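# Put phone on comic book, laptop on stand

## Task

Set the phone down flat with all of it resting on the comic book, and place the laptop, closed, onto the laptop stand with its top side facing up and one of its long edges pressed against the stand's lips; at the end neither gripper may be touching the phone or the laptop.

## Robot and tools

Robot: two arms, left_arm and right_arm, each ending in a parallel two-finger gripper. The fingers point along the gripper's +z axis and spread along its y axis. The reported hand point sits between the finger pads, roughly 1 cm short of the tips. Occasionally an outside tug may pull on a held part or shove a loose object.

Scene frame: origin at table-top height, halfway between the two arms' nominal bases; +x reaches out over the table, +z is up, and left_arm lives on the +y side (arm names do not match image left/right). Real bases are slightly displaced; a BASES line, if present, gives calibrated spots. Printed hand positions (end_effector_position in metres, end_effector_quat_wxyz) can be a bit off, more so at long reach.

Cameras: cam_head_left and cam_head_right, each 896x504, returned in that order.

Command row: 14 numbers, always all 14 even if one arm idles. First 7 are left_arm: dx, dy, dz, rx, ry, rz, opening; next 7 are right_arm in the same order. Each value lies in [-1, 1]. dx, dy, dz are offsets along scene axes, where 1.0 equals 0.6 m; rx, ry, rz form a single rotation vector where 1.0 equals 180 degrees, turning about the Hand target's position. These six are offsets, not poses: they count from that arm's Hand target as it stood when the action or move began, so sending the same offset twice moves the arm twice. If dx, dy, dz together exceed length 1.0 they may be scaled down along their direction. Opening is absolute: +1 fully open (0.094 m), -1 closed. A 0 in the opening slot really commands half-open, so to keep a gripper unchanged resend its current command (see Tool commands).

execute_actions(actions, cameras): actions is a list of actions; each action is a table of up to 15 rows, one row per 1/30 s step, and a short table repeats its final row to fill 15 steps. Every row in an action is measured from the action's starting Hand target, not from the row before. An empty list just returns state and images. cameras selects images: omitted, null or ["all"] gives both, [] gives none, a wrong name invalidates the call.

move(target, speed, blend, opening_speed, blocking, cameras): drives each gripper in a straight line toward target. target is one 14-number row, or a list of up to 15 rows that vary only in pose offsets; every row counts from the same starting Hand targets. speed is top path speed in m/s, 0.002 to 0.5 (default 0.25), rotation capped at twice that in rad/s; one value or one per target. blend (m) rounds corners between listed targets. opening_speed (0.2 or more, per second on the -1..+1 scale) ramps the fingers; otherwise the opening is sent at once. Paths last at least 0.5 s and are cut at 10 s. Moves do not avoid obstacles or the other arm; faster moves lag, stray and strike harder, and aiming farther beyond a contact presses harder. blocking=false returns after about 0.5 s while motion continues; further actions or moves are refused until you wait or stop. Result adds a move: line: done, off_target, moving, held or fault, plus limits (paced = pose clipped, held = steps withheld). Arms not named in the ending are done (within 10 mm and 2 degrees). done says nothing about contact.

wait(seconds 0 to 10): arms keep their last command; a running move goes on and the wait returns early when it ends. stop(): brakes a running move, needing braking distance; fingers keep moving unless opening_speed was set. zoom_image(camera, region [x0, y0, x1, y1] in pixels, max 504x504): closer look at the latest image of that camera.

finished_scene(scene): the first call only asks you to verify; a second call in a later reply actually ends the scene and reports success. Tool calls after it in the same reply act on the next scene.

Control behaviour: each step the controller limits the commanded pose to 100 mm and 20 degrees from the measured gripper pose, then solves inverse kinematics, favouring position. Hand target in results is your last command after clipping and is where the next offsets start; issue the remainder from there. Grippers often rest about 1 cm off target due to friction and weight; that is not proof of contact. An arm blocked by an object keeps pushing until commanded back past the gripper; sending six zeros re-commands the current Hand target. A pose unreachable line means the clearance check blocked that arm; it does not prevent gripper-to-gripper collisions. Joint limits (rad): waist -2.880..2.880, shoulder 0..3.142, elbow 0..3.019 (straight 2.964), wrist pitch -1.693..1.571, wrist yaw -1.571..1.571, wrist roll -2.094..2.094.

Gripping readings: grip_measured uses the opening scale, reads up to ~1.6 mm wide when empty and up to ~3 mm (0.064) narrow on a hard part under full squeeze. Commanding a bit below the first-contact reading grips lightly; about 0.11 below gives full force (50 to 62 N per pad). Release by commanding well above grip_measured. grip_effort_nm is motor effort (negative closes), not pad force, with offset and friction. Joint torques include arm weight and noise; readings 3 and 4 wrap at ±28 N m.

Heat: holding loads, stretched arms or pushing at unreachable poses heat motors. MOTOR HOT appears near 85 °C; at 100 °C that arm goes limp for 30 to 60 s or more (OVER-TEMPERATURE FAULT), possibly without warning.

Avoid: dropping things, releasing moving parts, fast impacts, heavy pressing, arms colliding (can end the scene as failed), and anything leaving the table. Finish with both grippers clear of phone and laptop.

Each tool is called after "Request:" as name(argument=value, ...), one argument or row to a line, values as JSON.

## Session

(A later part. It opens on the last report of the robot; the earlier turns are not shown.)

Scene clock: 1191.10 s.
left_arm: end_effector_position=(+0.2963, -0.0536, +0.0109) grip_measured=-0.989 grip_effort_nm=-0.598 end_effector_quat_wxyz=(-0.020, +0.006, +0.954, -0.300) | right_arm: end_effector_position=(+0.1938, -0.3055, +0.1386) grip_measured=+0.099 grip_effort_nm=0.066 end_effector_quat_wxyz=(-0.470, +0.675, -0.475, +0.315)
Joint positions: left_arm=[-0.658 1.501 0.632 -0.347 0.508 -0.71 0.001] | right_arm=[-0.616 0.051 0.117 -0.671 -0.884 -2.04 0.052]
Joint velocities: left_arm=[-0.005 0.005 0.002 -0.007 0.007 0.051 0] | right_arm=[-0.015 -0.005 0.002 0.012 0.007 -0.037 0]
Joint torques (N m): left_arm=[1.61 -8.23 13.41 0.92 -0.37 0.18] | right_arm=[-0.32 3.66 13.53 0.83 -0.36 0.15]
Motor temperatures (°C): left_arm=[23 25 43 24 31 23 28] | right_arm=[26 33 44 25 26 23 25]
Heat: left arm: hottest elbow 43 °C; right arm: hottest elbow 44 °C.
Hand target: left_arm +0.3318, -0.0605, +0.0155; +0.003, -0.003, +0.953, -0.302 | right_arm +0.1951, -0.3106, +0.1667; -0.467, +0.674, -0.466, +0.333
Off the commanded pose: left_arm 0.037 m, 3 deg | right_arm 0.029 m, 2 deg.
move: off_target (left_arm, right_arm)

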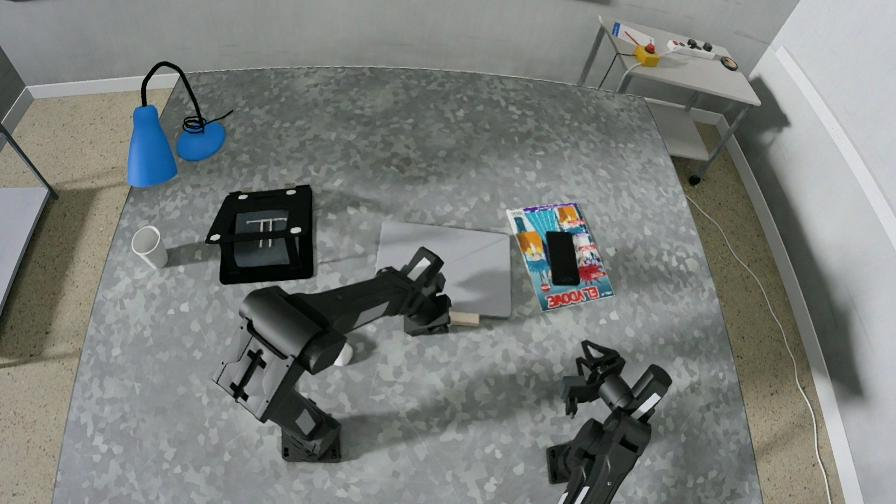

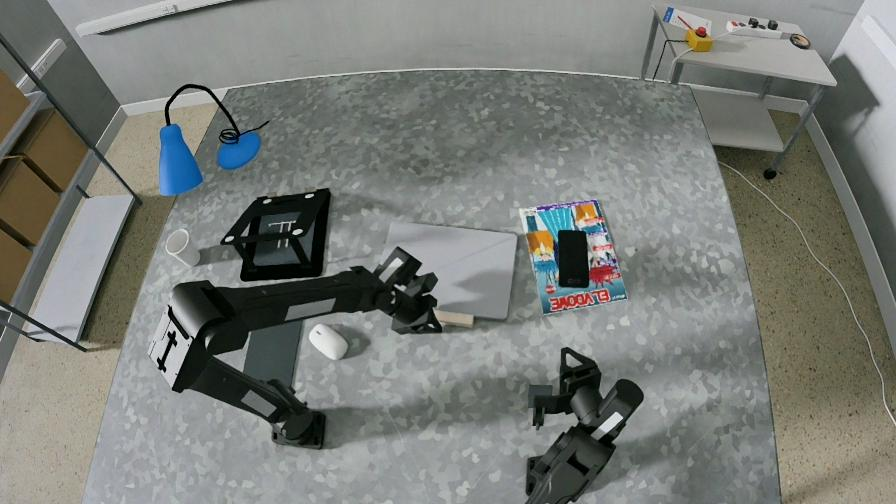

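Request:
move(
  target=[
    [-0.10,0,0,0,0,0,-1,0,0,0,0,0,0,0.1],
    [-0.10,-0.055,0,0,0,0,-1,0,0,0,0,0,0,0.1],
    [0.045,-0.055,0,0,0,0,-1,0,0,0,0,0,0,0.1],
  ],
  speed=0.06,
)

Request:
zoom_image(
  camera="cam_head_left",
  region=[360, 190, 540, 340],
)

Request:
zoom_image(
  camera="cam_head_right",
  region=[350, 190, 530, 340],
)

Scene clock: 1201.50 s.
left_arm: end_effector_position=(+0.3175, -0.0879, +0.0116) grip_measured=-0.989 grip_effort_nm=-0.593 end_effector_quat_wxyz=(-0.024, +0.010, +0.954, -0.299) | right_arm: end_effector_position=(+0.1938, -0.3056, +0.1386) grip_measured=+0.099 grip_effort_nm=0.066 end_effector_quat_wxyz=(-0.469, +0.675, -0.475, +0.315)
Joint positions: left_arm=[-0.697 1.586 0.738 -0.357 0.5 -0.742 0.001] | right_arm=[-0.616 0.051 0.117 -0.671 -0.884 -2.04 0.052]
Joint velocities: left_arm=[-0.005 0.005 -0.007 0.002 -0.007 0.037 -0.001] | right_arm=[0.005 -0.005 0.002 -0.032 -0.022 0.095 0]
Joint torques (N m): left_arm=[1.32 -9.88 13.86 1.31 -0.56 0.09] | right_arm=[-0.38 3.72 13.52 0.81 -0.36 0.14]
Motor temperatures (°C): left_arm=[23 25 43 24 31 23 28] | right_arm=[26 33 44 25 25 23 25]
Heat: left arm: hottest elbow 43 °C; right arm: hottest elbow 44 °C.
Hand target: left_arm +0.3584, -0.0939, +0.0155; +0.003, -0.002, +0.953, -0.302 | right_arm +0.1951, -0.3107, +0.1667; -0.467, +0.674, -0.466, +0.334
Off the commanded pose: left_arm 0.042 m, 3 deg | right_arm 0.029 m, 2 deg.
move: off_target (left_arm, right_arm)

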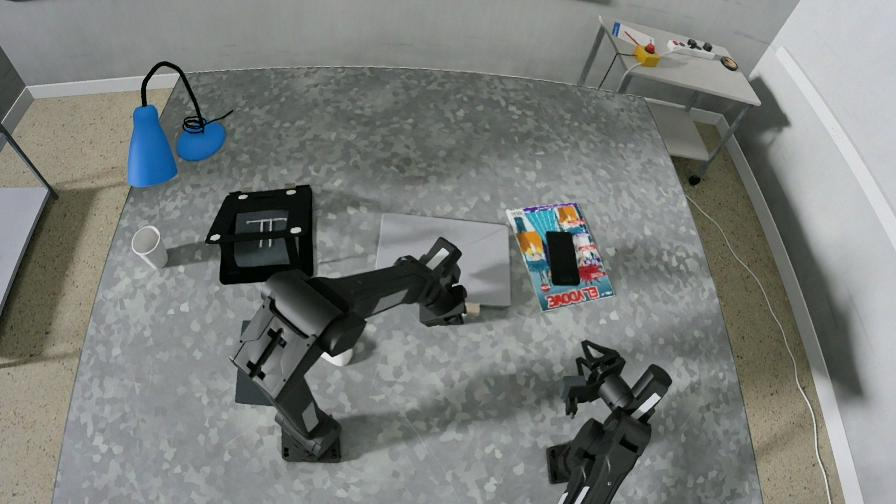

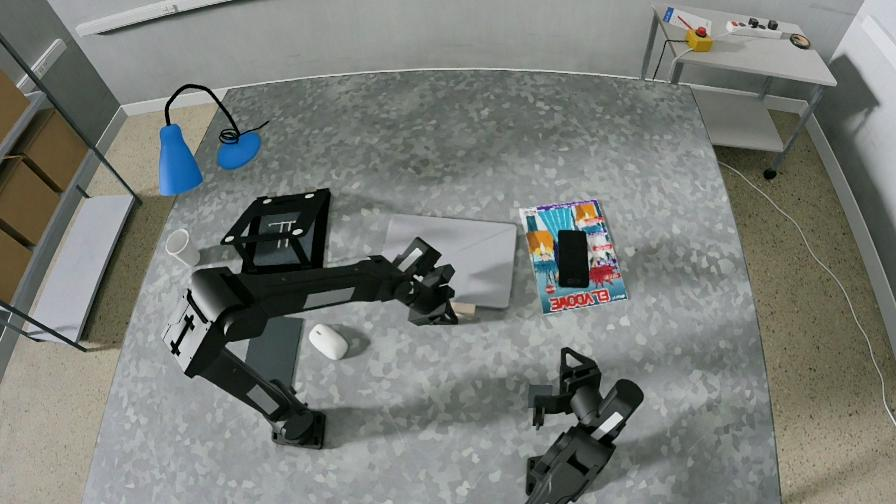

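Scaled by 2.800.

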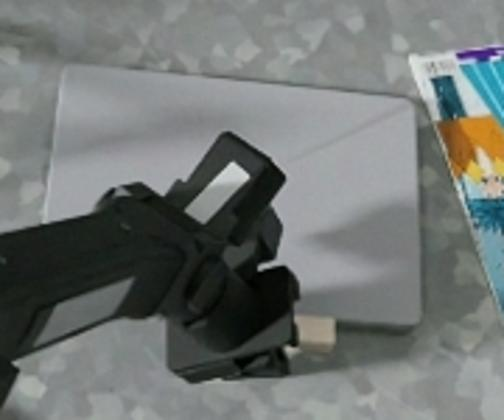

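Scaled by 2.800.

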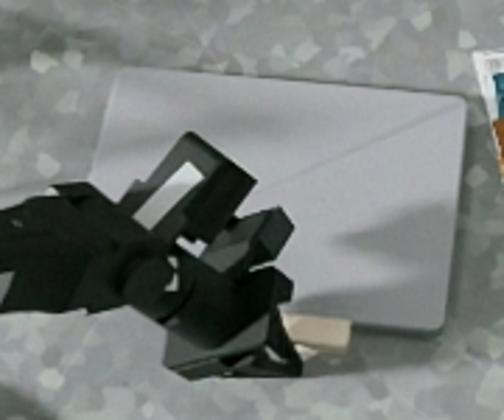

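Request:
move(
  target=[
    [-0.13,0,0,0,0,0,-1,0,0,0,0,0,0,0.1],
    [-0.20,0.25,0.2,0,0,0,-1,0.09,0.0,-0.05,0,0,0,0.1],
    [-0.20,0.25,0.2,0,0,0,-1,0.11,0.24,-0.11,0,0,0,0.1],
  ],
  speed=0.2,
  blend=0.02,
)

Request:
zoom_image(
  camera="cam_head_left",
  region=[360, 190, 560, 380],
)

Request:
zoom_image(
  camera="cam_head_right",
  region=[350, 190, 550, 380],
)

Scene clock: 1209.00 s.
left_arm: end_effector_position=(+0.2324, +0.0577, +0.1215) grip_measured=-0.989 grip_effort_nm=-0.593 end_effector_quat_wxyz=(-0.012, -0.003, +0.956, -0.295) | right_arm: end_effector_position=(+0.2546, -0.1747, +0.0886) grip_measured=+0.099 grip_effort_nm=0.061 end_effector_quat_wxyz=(-0.453, +0.681, -0.471, +0.330)
Joint positions: left_arm=[-0.435 0.924 0.553 -0.958 0.553 -0.481 0.001] | right_arm=[0.564 0.888 0.041 0.456 0.216 -1.507 0.052]
Joint velocities: left_arm=[0.005 -0.005 -0.007 -0.012 -0.037 0.007 0] | right_arm=[-0.015 -0.024 0.002 0.007 -0.037 -0.037 -0.001]
Joint torques (N m): left_arm=[-0.44 -6.07 12.74 0.53 0.48 0.16] | right_arm=[1.38 -1.2 8.49 2.13 0.12 0.28]
Motor temperatures (°C): left_arm=[23 25 43 24 31 23 28] | right_arm=[26 33 45 25 25 23 25]
Heat: left arm: hottest elbow 43 °C; right arm: hottest elbow 45 °C.
Hand target: left_arm +0.2413, +0.0577, +0.1344; +0.002, -0.002, +0.954, -0.301 | right_arm +0.2615, -0.1659, +0.0991; -0.466, +0.675, -0.467, +0.331
Off the commanded pose: left_arm 0.015 m, 2 deg | right_arm 0.016 m, 2 deg.
move: off_target (left_arm, right_arm)

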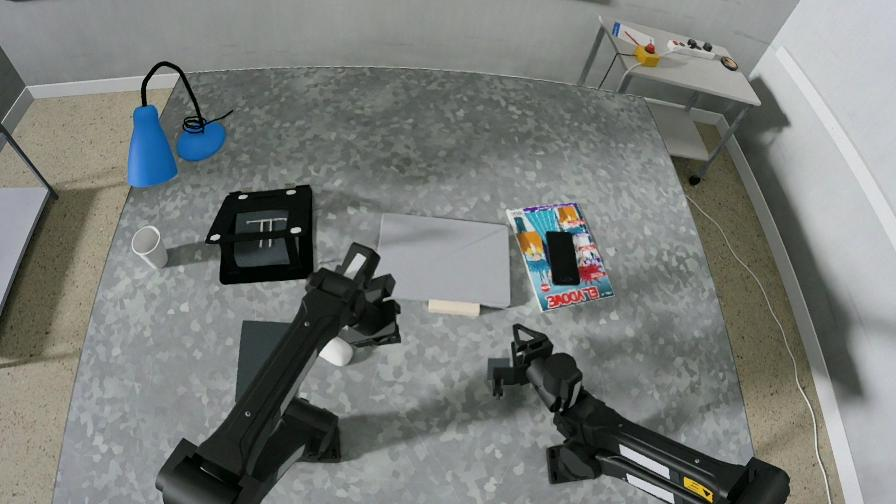

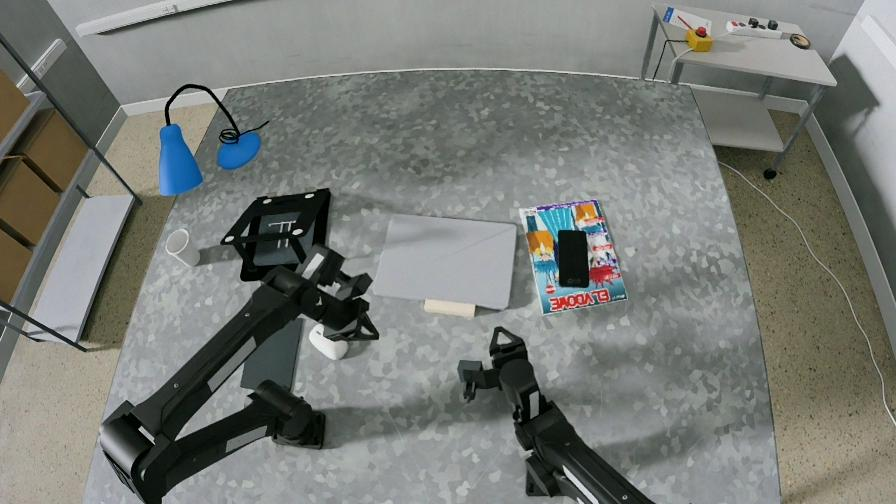

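Scaled by 2.520.

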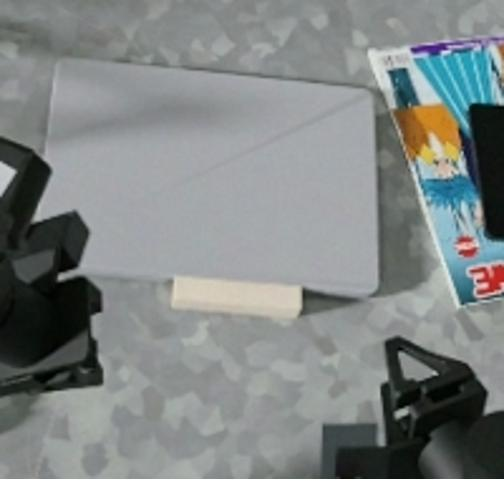

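Scaled by 2.520.

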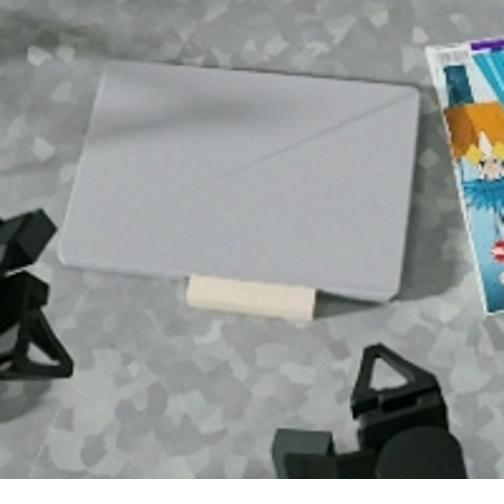

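Request:
move(
  target=[0,0,0,0,0,0,-1,0.03,0.0,-0.080,0,0,0,0.1],
  speed=0.1,
)

Request:
zoom_image(
  camera="cam_head_left",
  region=[440, 250, 580, 400],
)

Request:
zoom_image(
  camera="cam_head_right",
  region=[420, 250, 560, 400],
)

Scene clock: 1216.23 s.
left_arm: end_effector_position=(+0.2324, +0.0577, +0.1215) grip_measured=-0.989 grip_effort_nm=-0.598 end_effector_quat_wxyz=(-0.012, -0.003, +0.956, -0.295) | right_arm: end_effector_position=(+0.2712, -0.1664, +0.0484) grip_measured=+0.099 grip_effort_nm=0.066 end_effector_quat_wxyz=(-0.463, +0.680, -0.467, +0.324)
Joint positions: left_arm=[-0.435 0.924 0.553 -0.958 0.553 -0.481 0.001] | right_arm=[0.535 1.448 0.041 1.03 0.17 -1.513 0.052]
Joint velocities: left_arm=[-0.005 0.005 0.002 -0.012 -0.007 -0.037 0] | right_arm=[-0.005 -0.015 0.007 0.002 0.051 0.037 0]
Joint torques (N m): left_arm=[-0.56 -5.83 12.56 0.23 0.39 0.13] | right_arm=[-0.38 -4.78 3.77 2.14 -0.05 0.14]
Motor temperatures (°C): left_arm=[23 25 44 24 31 23 28] | right_arm=[26 32 44 25 25 23 25]
Heat: left arm: hottest elbow 44 °C; right arm: hottest elbow 44 °C.
Hand target: left_arm +0.2413, +0.0577, +0.1344; +0.002, -0.002, +0.954, -0.301 | right_arm +0.2790, -0.1663, +0.0510; -0.466, +0.675, -0.467, +0.331
Off the commanded pose: left_arm 0.016 m, 2 deg | right_arm 0.009 m, 1 deg.
move: off_target (left_arm)

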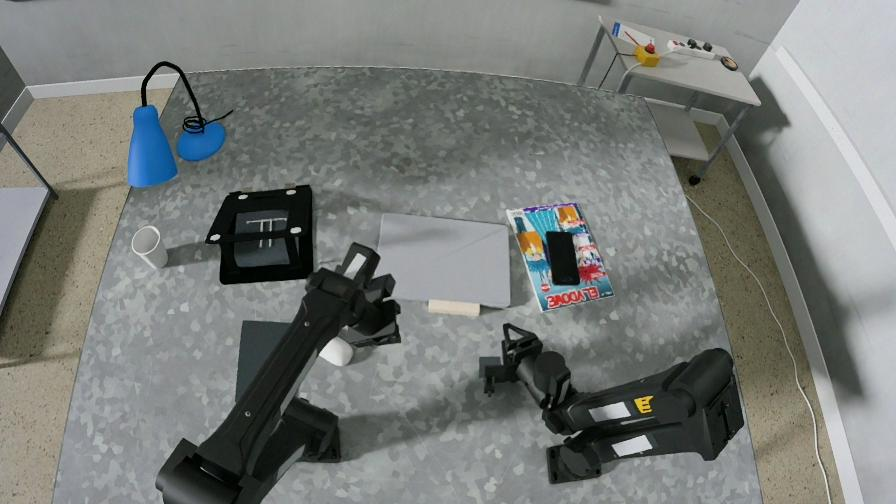

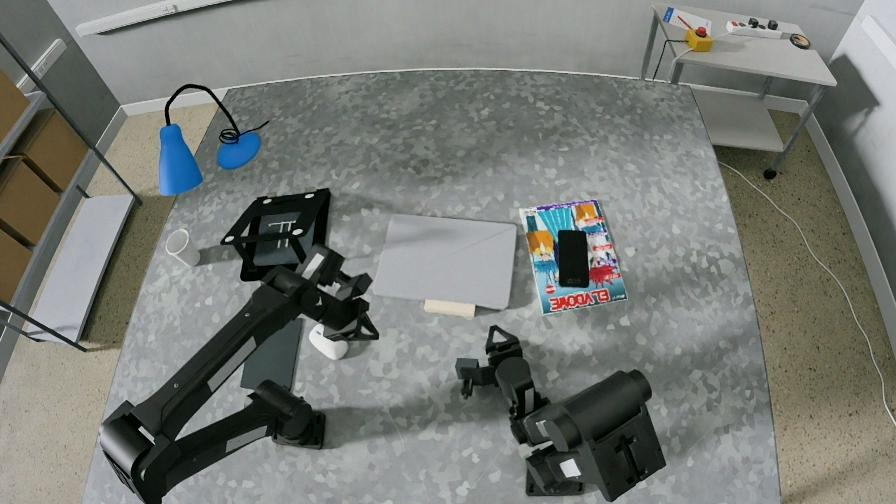

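Scaled by 3.360.

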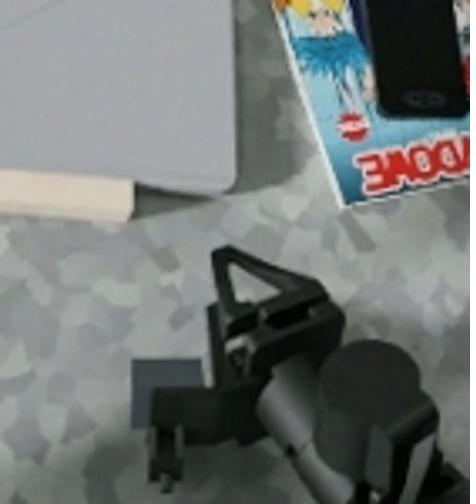

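Scaled by 3.360.

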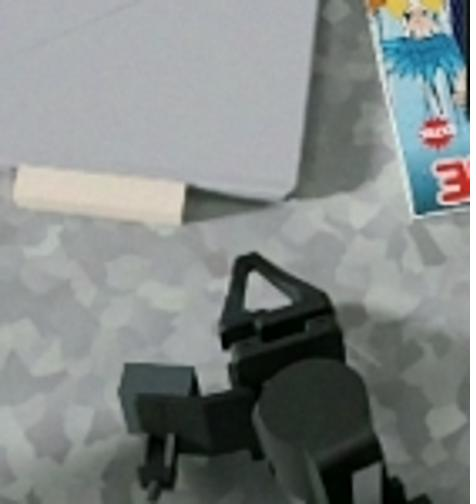

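Request:
move(
  target=[
    [0,0,0,0,0,0,-1,0.0,0.045,0.0,0,0,0,0.1],
    [0,0,0,0,0,0,-1,0.12,0.045,-0.003,0,0,0,0.1],
  ],
  speed=0.06,
)

Request:
zoom_image(
  camera="cam_head_left",
  region=[440, 230, 580, 380],
)

Request:
zoom_image(
  camera="cam_head_right",
  region=[420, 230, 560, 380],
)

Scene clock: 1223.10 s.
left_arm: end_effector_position=(+0.2324, +0.0577, +0.1215) grip_measured=-0.989 grip_effort_nm=-0.593 end_effector_quat_wxyz=(-0.012, -0.003, +0.956, -0.295) | right_arm: end_effector_position=(+0.3397, -0.1412, +0.0504) grip_measured=+0.099 grip_effort_nm=0.061 end_effector_quat_wxyz=(-0.470, +0.675, -0.465, +0.327)
Joint positions: left_arm=[-0.435 0.924 0.553 -0.958 0.553 -0.481 0.001] | right_arm=[0.479 1.581 0.227 1 0.118 -1.532 0.052]
Joint velocities: left_arm=[-0.005 -0.015 -0.022 -0.007 -0.022 -0.007 0.001] | right_arm=[-0.015 0.015 0.002 -0.007 -0.022 -0.007 0]
Joint torques (N m): left_arm=[0.67 -5.36 12.49 0.46 0.4 0.15] | right_arm=[-0.32 -7.41 5.18 1.21 -0.06 0.12]
Motor temperatures (°C): left_arm=[23 25 44 24 30 23 28] | right_arm=[26 32 43 25 25 23 25]
Heat: left arm: hottest elbow 44 °C; right arm: hottest elbow 43 °C.
Hand target: left_arm +0.2413, +0.0577, +0.1344; +0.002, -0.002, +0.954, -0.301 | right_arm +0.3515, -0.1404, +0.0486; -0.466, +0.675, -0.466, +0.331
Off the commanded pose: left_arm 0.016 m, 2 deg | right_arm 0.012 m, 1 deg.
move: off_target (left_arm, right_arm)

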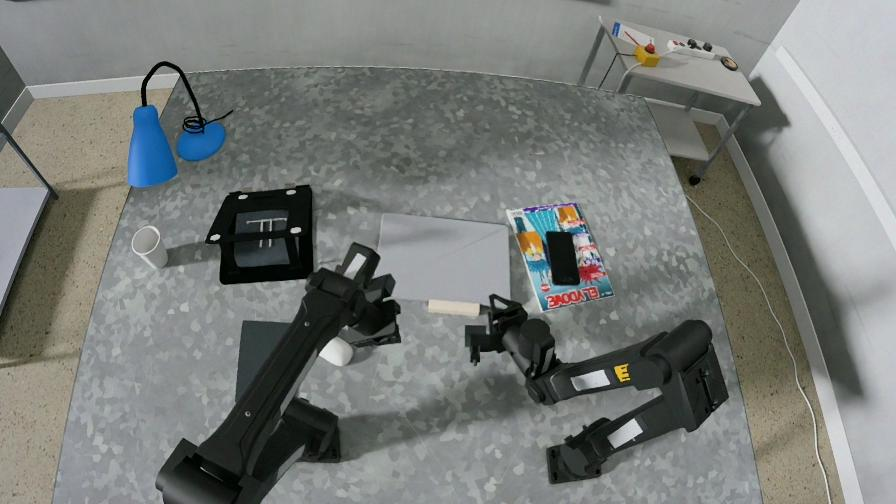

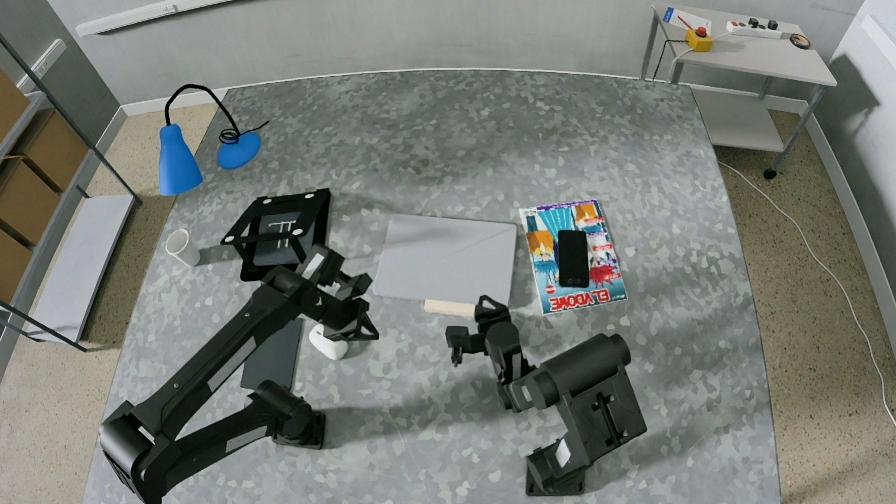

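Scaled by 3.360.

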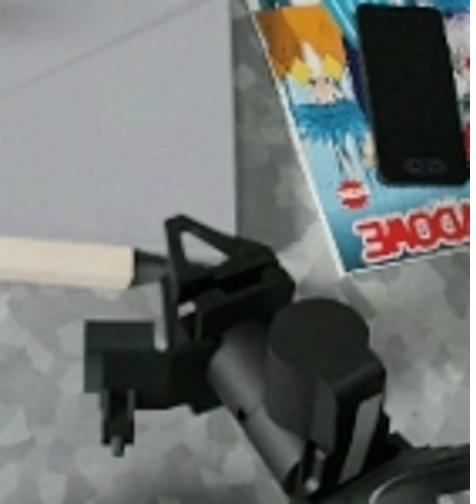

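Scaled by 3.360.

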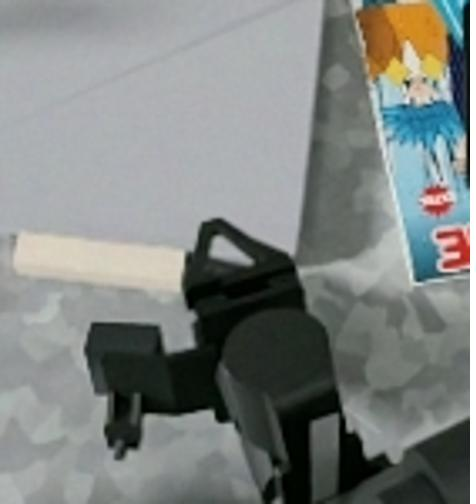

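Request:
move(
  target=[0,0,0,0,0,0,-1,0.055,-0.012,0,0,0,0,0.1],
  speed=0.05,
)

Request:
zoom_image(
  camera="cam_head_left",
  region=[440, 230, 580, 380],
)

Request:
zoom_image(
  camera="cam_head_right",
  region=[420, 230, 560, 380],
)

Scene clock: 1227.93 s.
left_arm: end_effector_position=(+0.2324, +0.0577, +0.1215) grip_measured=-0.989 grip_effort_nm=-0.598 end_effector_quat_wxyz=(-0.012, -0.003, +0.956, -0.295) | right_arm: end_effector_position=(+0.3617, -0.1467, +0.0510) grip_measured=+0.099 grip_effort_nm=0.061 end_effector_quat_wxyz=(-0.474, +0.678, -0.461, +0.321)
Joint positions: left_arm=[-0.435 0.924 0.553 -0.958 0.553 -0.481 0.001] | right_arm=[0.41 1.602 0.272 0.977 0.036 -1.556 0.052]
Joint velocities: left_arm=[-0.015 -0.015 -0.002 0.012 -0.007 -0.051 0.001] | right_arm=[0.005 -0.005 0.007 -0.002 -0.081 -0.066 0.001]
Joint torques (N m): left_arm=[-0.62 -5.42 12.56 0.47 0.37 0.11] | right_arm=[-0.97 -6.65 6.95 0.94 0.24 0.1]
Motor temperatures (°C): left_arm=[23 25 44 24 30 23 28] | right_arm=[26 32 43 25 25 23 25]
Heat: left arm: hottest elbow 44 °C; right arm: hottest elbow 43 °C.
Hand target: left_arm +0.2413, +0.0577, +0.1344; +0.002, -0.002, +0.954, -0.301 | right_arm +0.3844, -0.1482, +0.0482; -0.466, +0.675, -0.466, +0.331
Off the commanded pose: left_arm 0.016 m, 2 deg | right_arm 0.023 m, 2 deg.
move: off_target (left_arm, right_arm)

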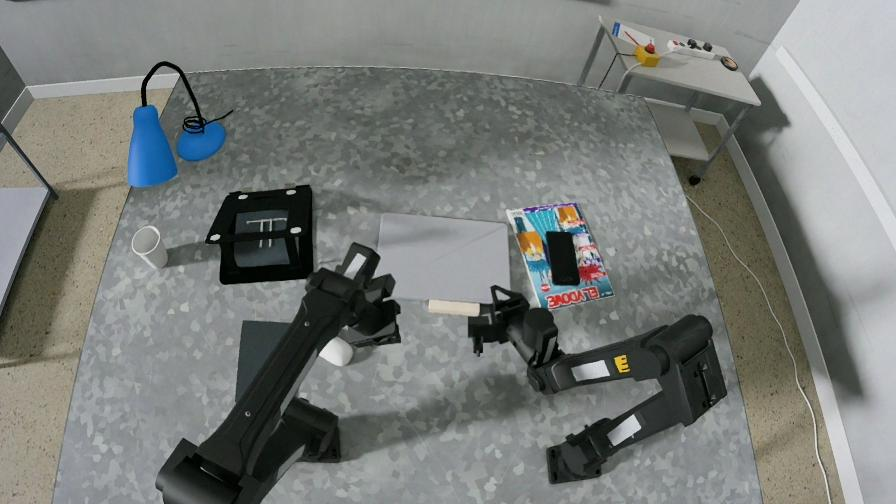

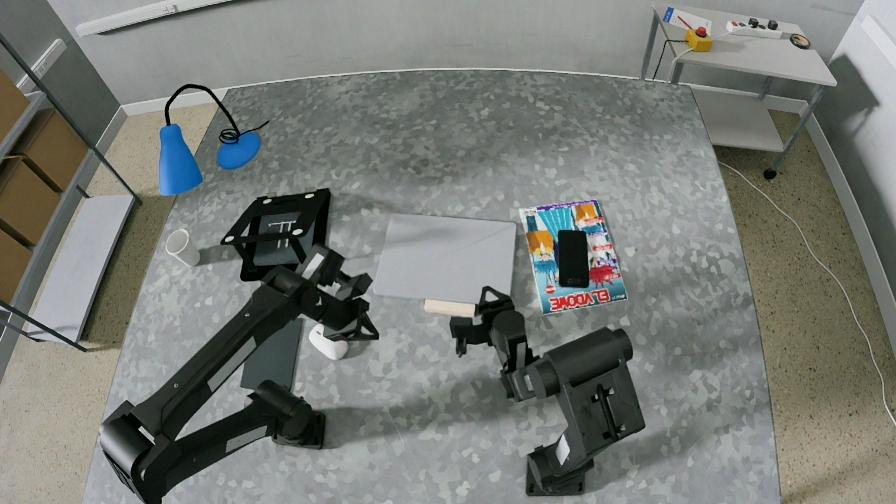

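Scaled by 3.360.

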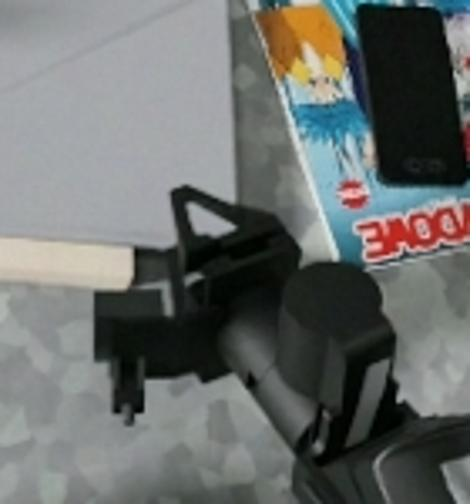

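Scaled by 3.360.

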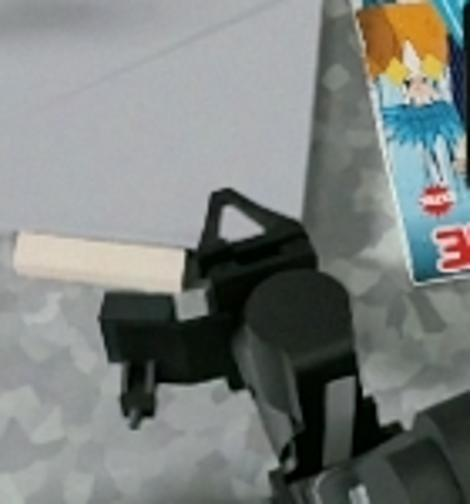

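Request:
move(
  target=[0,0,0,0,0,0,-1,0,0,0,0,0,0,-1],
  speed=0.05,
  opening_speed=0.3,
)

Request:
zoom_image(
  camera="cam_head_left",
  region=[360, 190, 560, 380],
)

Request:
zoom_image(
  camera="cam_head_right",
  region=[360, 190, 560, 380],
)

Scene clock: 1234.80 s.
left_arm: end_effector_position=(+0.2324, +0.0577, +0.1215) grip_measured=-0.989 grip_effort_nm=-0.598 end_effector_quat_wxyz=(-0.012, -0.003, +0.956, -0.295) | right_arm: end_effector_position=(+0.3731, -0.1473, +0.0510) grip_measured=-0.991 grip_effort_nm=-0.427 end_effector_quat_wxyz=(-0.471, +0.675, -0.464, +0.327)
Joint positions: left_arm=[-0.435 0.924 0.553 -0.958 0.553 -0.481 0.001] | right_arm=[0.4 1.62 0.299 0.971 0.041 -1.56 0]
Joint velocities: left_arm=[-0.024 -0.015 -0.002 0.007 0.007 -0.022 -0.001] | right_arm=[-0.005 0.005 0.002 -0.007 -0.066 -0.037 0]
Joint torques (N m): left_arm=[-0.32 -5.54 12.62 0.38 0.37 0.13] | right_arm=[-0.21 -8.64 5.35 1.22 0.08 0.16]
Motor temperatures (°C): left_arm=[23 25 44 24 30 23 28] | right_arm=[26 32 42 25 25 23 25]
Heat: left arm: hottest elbow 44 °C; right arm: hottest elbow 42 °C.
Hand target: left_arm +0.2413, +0.0577, +0.1344; +0.002, -0.002, +0.954, -0.301 | right_arm +0.3844, -0.1482, +0.0482; -0.466, +0.675, -0.467, +0.331
Off the commanded pose: left_arm 0.016 m, 2 deg | right_arm 0.012 m, 1 deg.
move: off_target (left_arm, right_arm)

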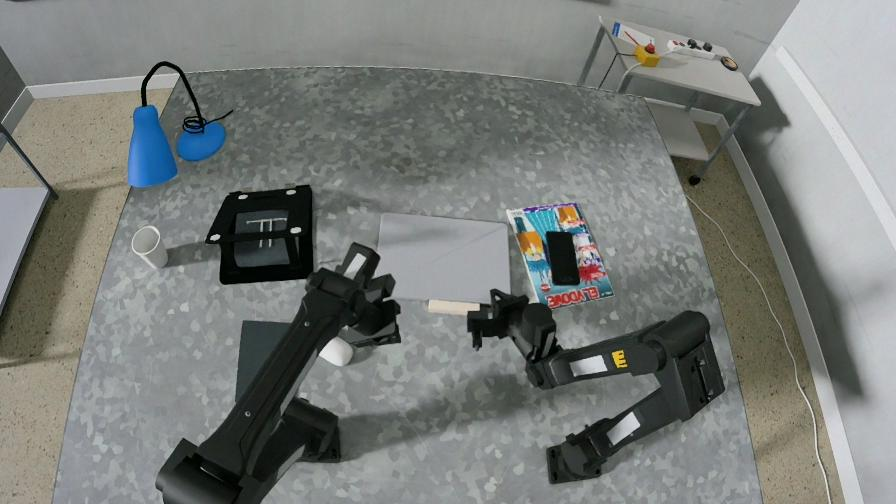

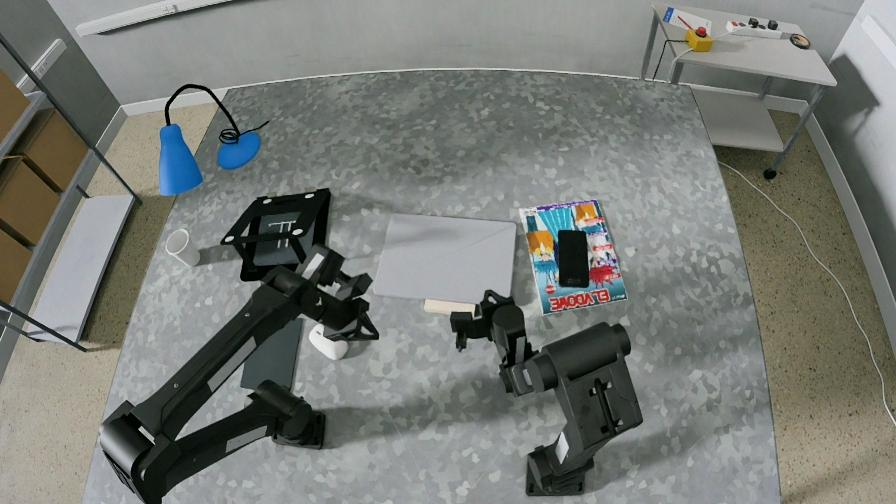

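Scaled by 2.520.

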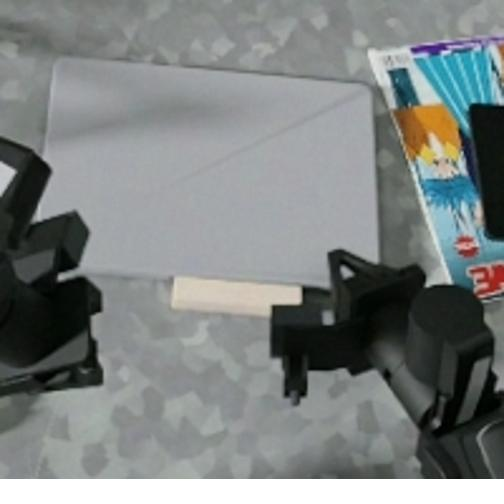

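Scaled by 2.520.

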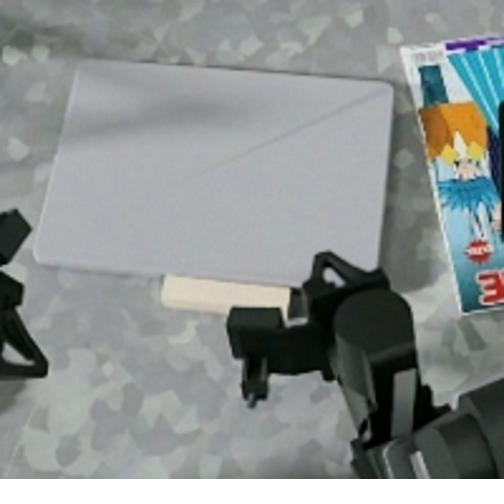

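Request:
move(
  target=[0,0,0,0,0,0,-1,0,0,-0.03,0,0,0,-1],
  speed=0.04,
)

Request:
zoom_image(
  camera="cam_head_left",
  region=[360, 190, 560, 380],
)

Scene clock: 1239.87 s.
left_arm: end_effector_position=(+0.2324, +0.0577, +0.1215) grip_measured=-0.989 grip_effort_nm=-0.603 end_effector_quat_wxyz=(-0.012, -0.003, +0.956, -0.295) | right_arm: end_effector_position=(+0.3715, -0.1481, +0.0286) grip_measured=-0.992 grip_effort_nm=-0.442 end_effector_quat_wxyz=(-0.462, +0.681, -0.468, +0.322)
Joint positions: left_arm=[-0.435 0.924 0.553 -0.958 0.553 -0.481 0.001] | right_arm=[0.4 1.712 0.301 1.036 0.041 -1.561 0]
Joint velocities: left_arm=[-0.015 0.005 0.002 -0.007 -0.022 -0.037 -0.001] | right_arm=[-0.005 0.015 -0.012 -0.002 0.051 -0.022 0]
Joint torques (N m): left_arm=[0.26 -6.01 12.45 0.35 0.42 0.14] | right_arm=[-0.15 -8.59 4.52 2.24 0.08 0.15]
Motor temperatures (°C): left_arm=[23 25 44 24 30 23 28] | right_arm=[26 33 41 25 25 23 25]
Heat: left arm: hottest elbow 44 °C; right arm: hottest elbow 41 °C.
Hand target: left_arm +0.2413, +0.0577, +0.1344; +0.002, -0.002, +0.954, -0.301 | right_arm +0.3842, -0.1481, +0.0303; -0.466, +0.675, -0.466, +0.331
Off the commanded pose: left_arm 0.016 m, 2 deg | right_arm 0.013 m, 1 deg.
move: off_target (left_arm, right_arm)

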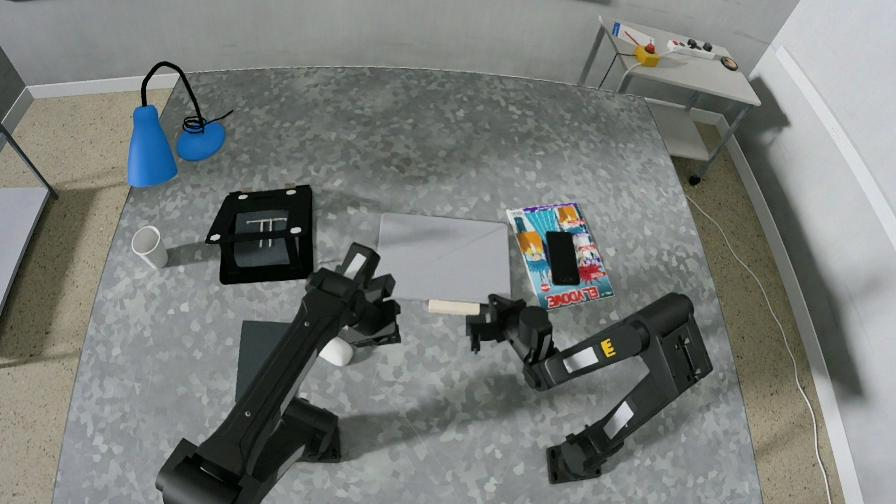

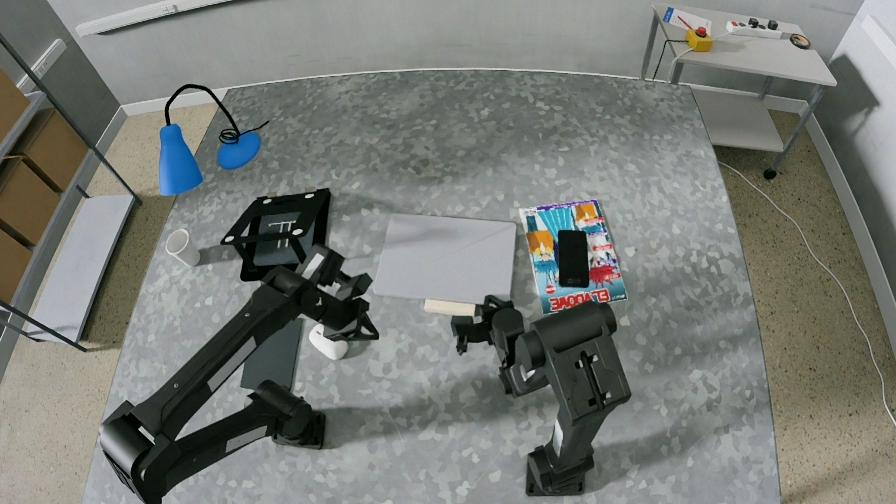

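Scaled by 2.520.

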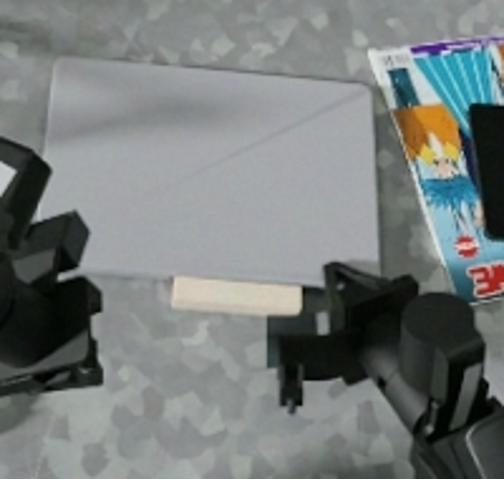

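Request:
move(
  target=[0,0,0,0,0,0,-1,0,0,-0.03,0,0,0,-1],
  speed=0.03,
  cameras=["cam_head_left"],
)

Request:
zoom_image(
  camera="cam_head_left",
  region=[360, 190, 560, 380],
)

Scene clock: 1244.63 s.
left_arm: end_effector_position=(+0.2324, +0.0577, +0.1215) grip_measured=-0.989 grip_effort_nm=-0.598 end_effector_quat_wxyz=(-0.012, -0.003, +0.956, -0.295) | right_arm: end_effector_position=(+0.3792, -0.1449, +0.0270) grip_measured=-0.992 grip_effort_nm=-0.442 end_effector_quat_wxyz=(-0.480, +0.669, -0.460, +0.333)
Joint positions: left_arm=[-0.435 0.924 0.553 -0.958 0.553 -0.481 0.001] | right_arm=[0.4 1.789 0.316 1.148 0.042 -1.561 0]
Joint velocities: left_arm=[-0.005 -0.015 0.002 -0.002 -0.007 0.022 0] | right_arm=[-0.015 0.005 -0.002 -0.007 -0.007 -0.037 0]
Joint torques (N m): left_arm=[-0.62 -5.6 12.48 0.44 0.44 0.11] | right_arm=[-0.09 -8.64 3.33 1.33 0.06 0.16]
Motor temperatures (°C): left_arm=[23 25 44 24 30 23 28] | right_arm=[26 33 41 25 25 23 25]
Heat: left arm: hottest elbow 44 °C; right arm: hottest elbow 41 °C.
Hand target: left_arm +0.2413, +0.0577, +0.1344; +0.002, -0.002, +0.954, -0.301 | right_arm +0.3839, -0.1481, +0.0121; -0.466, +0.675, -0.466, +0.331
Off the commanded pose: left_arm 0.016 m, 2 deg | right_arm 0.016 m, 2 deg.
move: off_target (left_arm, right_arm)
Images, in order (width x height): cam_head_left 896x504.

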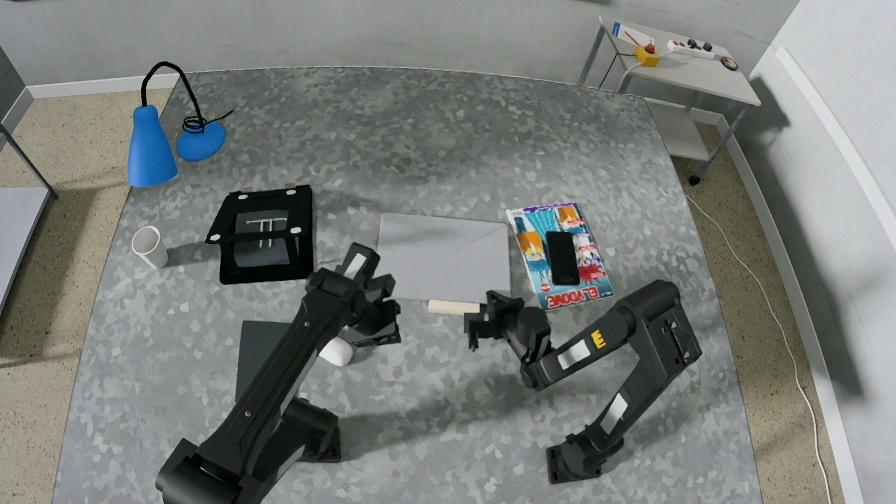

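Scaled by 2.520.

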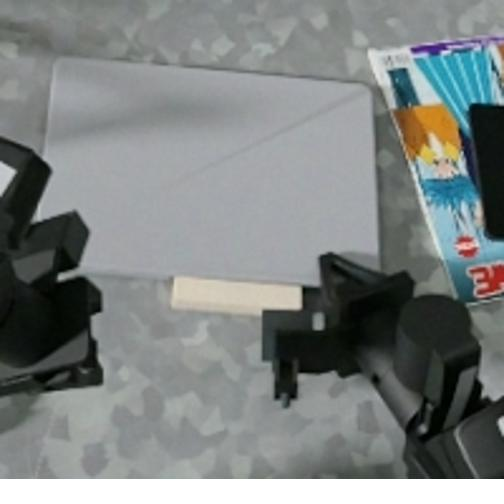

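Request:
move(
  target=[
    [0,0,0,0,0,0,-1,0,0,0.1,0,0,0,-1],
    [0,0,0,0,0,0,-1,-0.062,0.083,0.1,0,0,0,-1],
    [0,0,0,0,0,0,-1,-0.062,0.083,0.0,0,0,0,-1],
  ],
  speed=0.06,
  cameras=["cam_head_left"],
)

Request:
zoom_image(
  camera="cam_head_left",
  region=[400, 250, 540, 380],
)

Scene clock: 1253.00 s.
left_arm: end_effector_position=(+0.2324, +0.0577, +0.1215) grip_measured=-0.989 grip_effort_nm=-0.598 end_effector_quat_wxyz=(-0.012, -0.003, +0.956, -0.295) | right_arm: end_effector_position=(+0.3552, -0.1004, +0.0293) grip_measured=-0.992 grip_effort_nm=-0.432 end_effector_quat_wxyz=(-0.477, +0.662, -0.466, +0.342)
Joint positions: left_arm=[-0.435 0.924 0.553 -0.958 0.553 -0.481 0.001] | right_arm=[0.598 1.782 0.317 1.137 0.255 -1.494 0]
Joint velocities: left_arm=[-0.005 -0.005 0.012 0.012 -0.037 0.022 0] | right_arm=[-0.005 0.005 0.002 -0.007 -0.066 -0.095 0]
Joint torques (N m): left_arm=[-0.91 -6.18 12.53 0.42 0.4 0.16] | right_arm=[1.49 -8.47 1.91 1.57 -0.1 0.28]
Motor temperatures (°C): left_arm=[23 25 43 23 30 23 28] | right_arm=[26 33 40 25 25 23 25]
Heat: left arm: hottest elbow 43 °C; right arm: hottest elbow 40 °C.
Hand target: left_arm +0.2413, +0.0577, +0.1344; +0.002, -0.002, +0.954, -0.301 | right_arm +0.3477, -0.0978, +0.0125; -0.466, +0.675, -0.467, +0.331
Off the commanded pose: left_arm 0.016 m, 2 deg | right_arm 0.019 m, 2 deg.
move: off_target (left_arm, right_arm)
Images, in order (width x height): cam_head_left 896x504.

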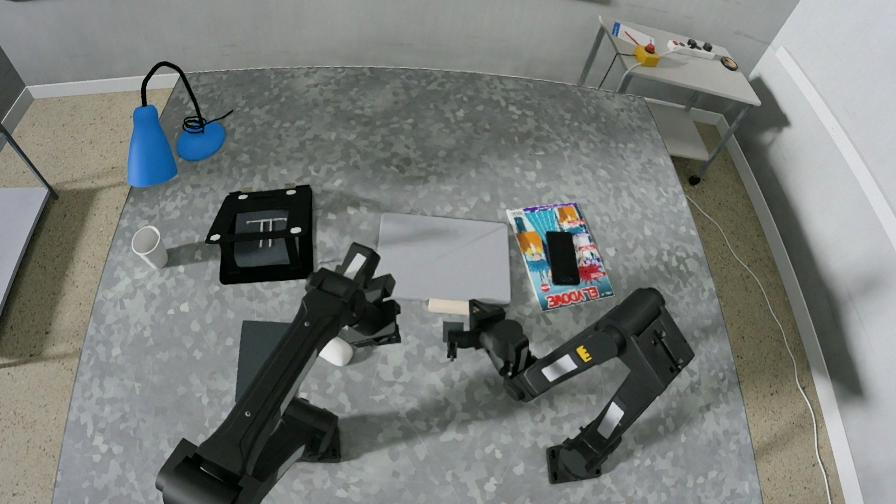

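Scaled by 3.600.

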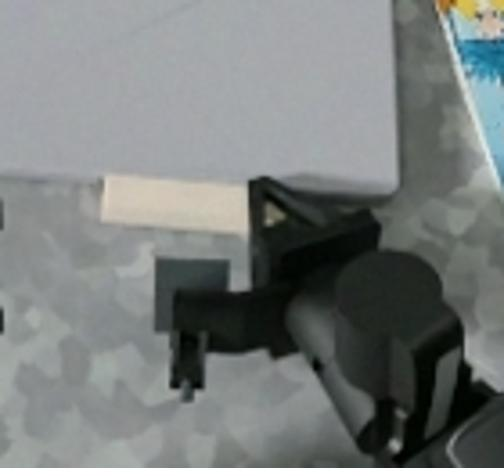

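Request:
move(
  target=[
    [0,0,0,0,0,0,-1,-0.02,0,0.12,0,0,0,-1],
    [0,0,0,0,0,0,-1,-0.03,-0.3,0.15,0,0,0,-1],
  ],
  speed=0.2,
  blend=0.02,
  cameras=[],
)

Request:
move(
  target=[0.18,0.14,0,0,0,0,-1,0.06,0,0,0.140,0.391,0.057,-1],
  speed=0.25,
)

Scene clock: 1273.97 s.
left_arm: end_effector_position=(+0.2324, +0.0577, +0.1215) grip_measured=-0.989 grip_effort_nm=-0.598 end_effector_quat_wxyz=(-0.012, -0.003, +0.956, -0.295) | right_arm: end_effector_position=(+0.3257, -0.2736, +0.0973) grip_measured=-0.992 grip_effort_nm=-0.437 end_effector_quat_wxyz=(-0.467, +0.677, -0.468, +0.324)
Joint positions: left_arm=[-0.435 0.924 0.553 -0.958 0.553 -0.481 0.001] | right_arm=[-0.094 1.124 0.157 0.57 -0.417 -1.741 0]
Joint velocities: left_arm=[-0.005 -0.005 -0.017 -0.002 -0.066 -0.051 0.001] | right_arm=[-0.005 -0.024 -0.002 -0.007 -0.051 0.051 -0.002]
Joint torques (N m): left_arm=[-0.38 -5.95 12.56 0.32 0.38 0.11] | right_arm=[-0.38 -6.42 6.38 1.06 -0.19 0.14]
Motor temperatures (°C): left_arm=[23 25 43 23 30 23 28] | right_arm=[26 33 38 25 25 23 25]
Heat: left arm: hottest elbow 43 °C; right arm: hottest elbow 38 °C.
Hand target: left_arm +0.2413, +0.0577, +0.1344; +0.002, -0.002, +0.954, -0.301 | right_arm +0.3278, -0.2780, +0.1027; -0.466, +0.675, -0.466, +0.332
Off the commanded pose: left_arm 0.016 m, 2 deg | right_arm 0.008 m, 1 deg.
move: off_target (left_arm)
No camera images: "cameras" was empty.

Scene clock: 1277.47 s.
left_arm: end_effector_position=(+0.3245, +0.1374, +0.1150) grip_measured=-0.989 grip_effort_nm=-0.598 end_effector_quat_wxyz=(-0.022, -0.005, +0.955, -0.297) | right_arm: end_effector_position=(+0.3475, -0.2712, +0.0949) grip_measured=-0.992 grip_effort_nm=-0.432 end_effector_quat_wxyz=(-0.271, +0.661, -0.647, -0.267)
Joint positions: left_arm=[-0.052 1.244 0.751 -1.109 0.605 -0.025 0.001] | right_arm=[-0.215 1.565 0.951 -1.162 -0.758 -1.882 0]
Joint velocities: left_arm=[-0.005 -0.015 -0.022 -0.002 -0.007 -0.037 0] | right_arm=[-0.005 0.015 -0.002 0.002 0.022 0.037 0]
Joint torques (N m): left_arm=[-0.62 -7.59 15.01 -0.02 0.4 0.11] | right_arm=[-0.32 -11.75 10.06 -0.51 -0.52 0.11]
Motor temperatures (°C): left_arm=[23 25 43 23 30 23 28] | right_arm=[26 33 38 25 25 23 25]
Heat: left arm: hottest elbow 43 °C; right arm: hottest elbow 38 °C.
Hand target: left_arm +0.3495, +0.1406, +0.1335; +0.001, -0.001, +0.954, -0.300 | right_arm +0.3664, -0.2795, +0.1008; -0.278, +0.662, -0.647, -0.259
Off the commanded pose: left_arm 0.032 m, 3 deg | right_arm 0.019 m, 1 deg.
move: off_target (left_arm, right_arm)

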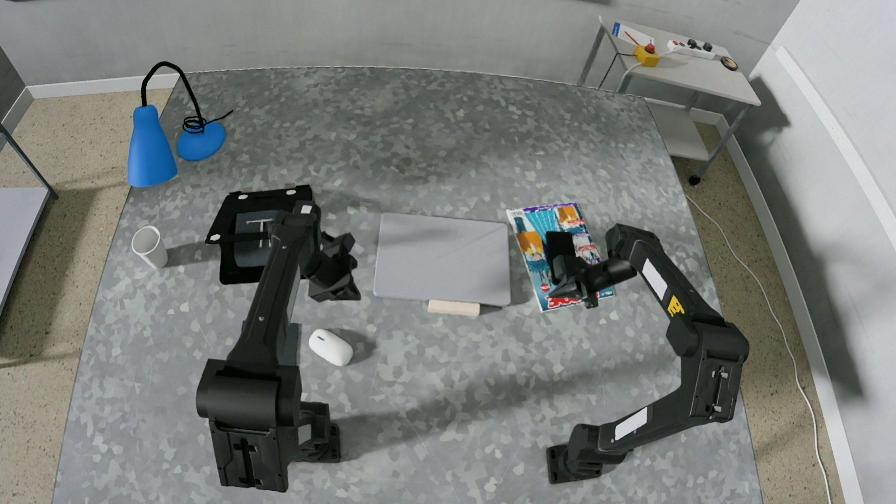

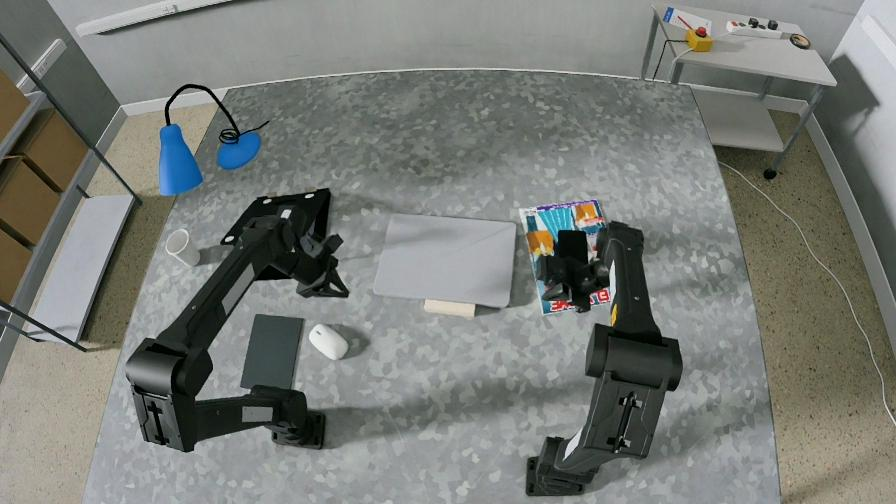

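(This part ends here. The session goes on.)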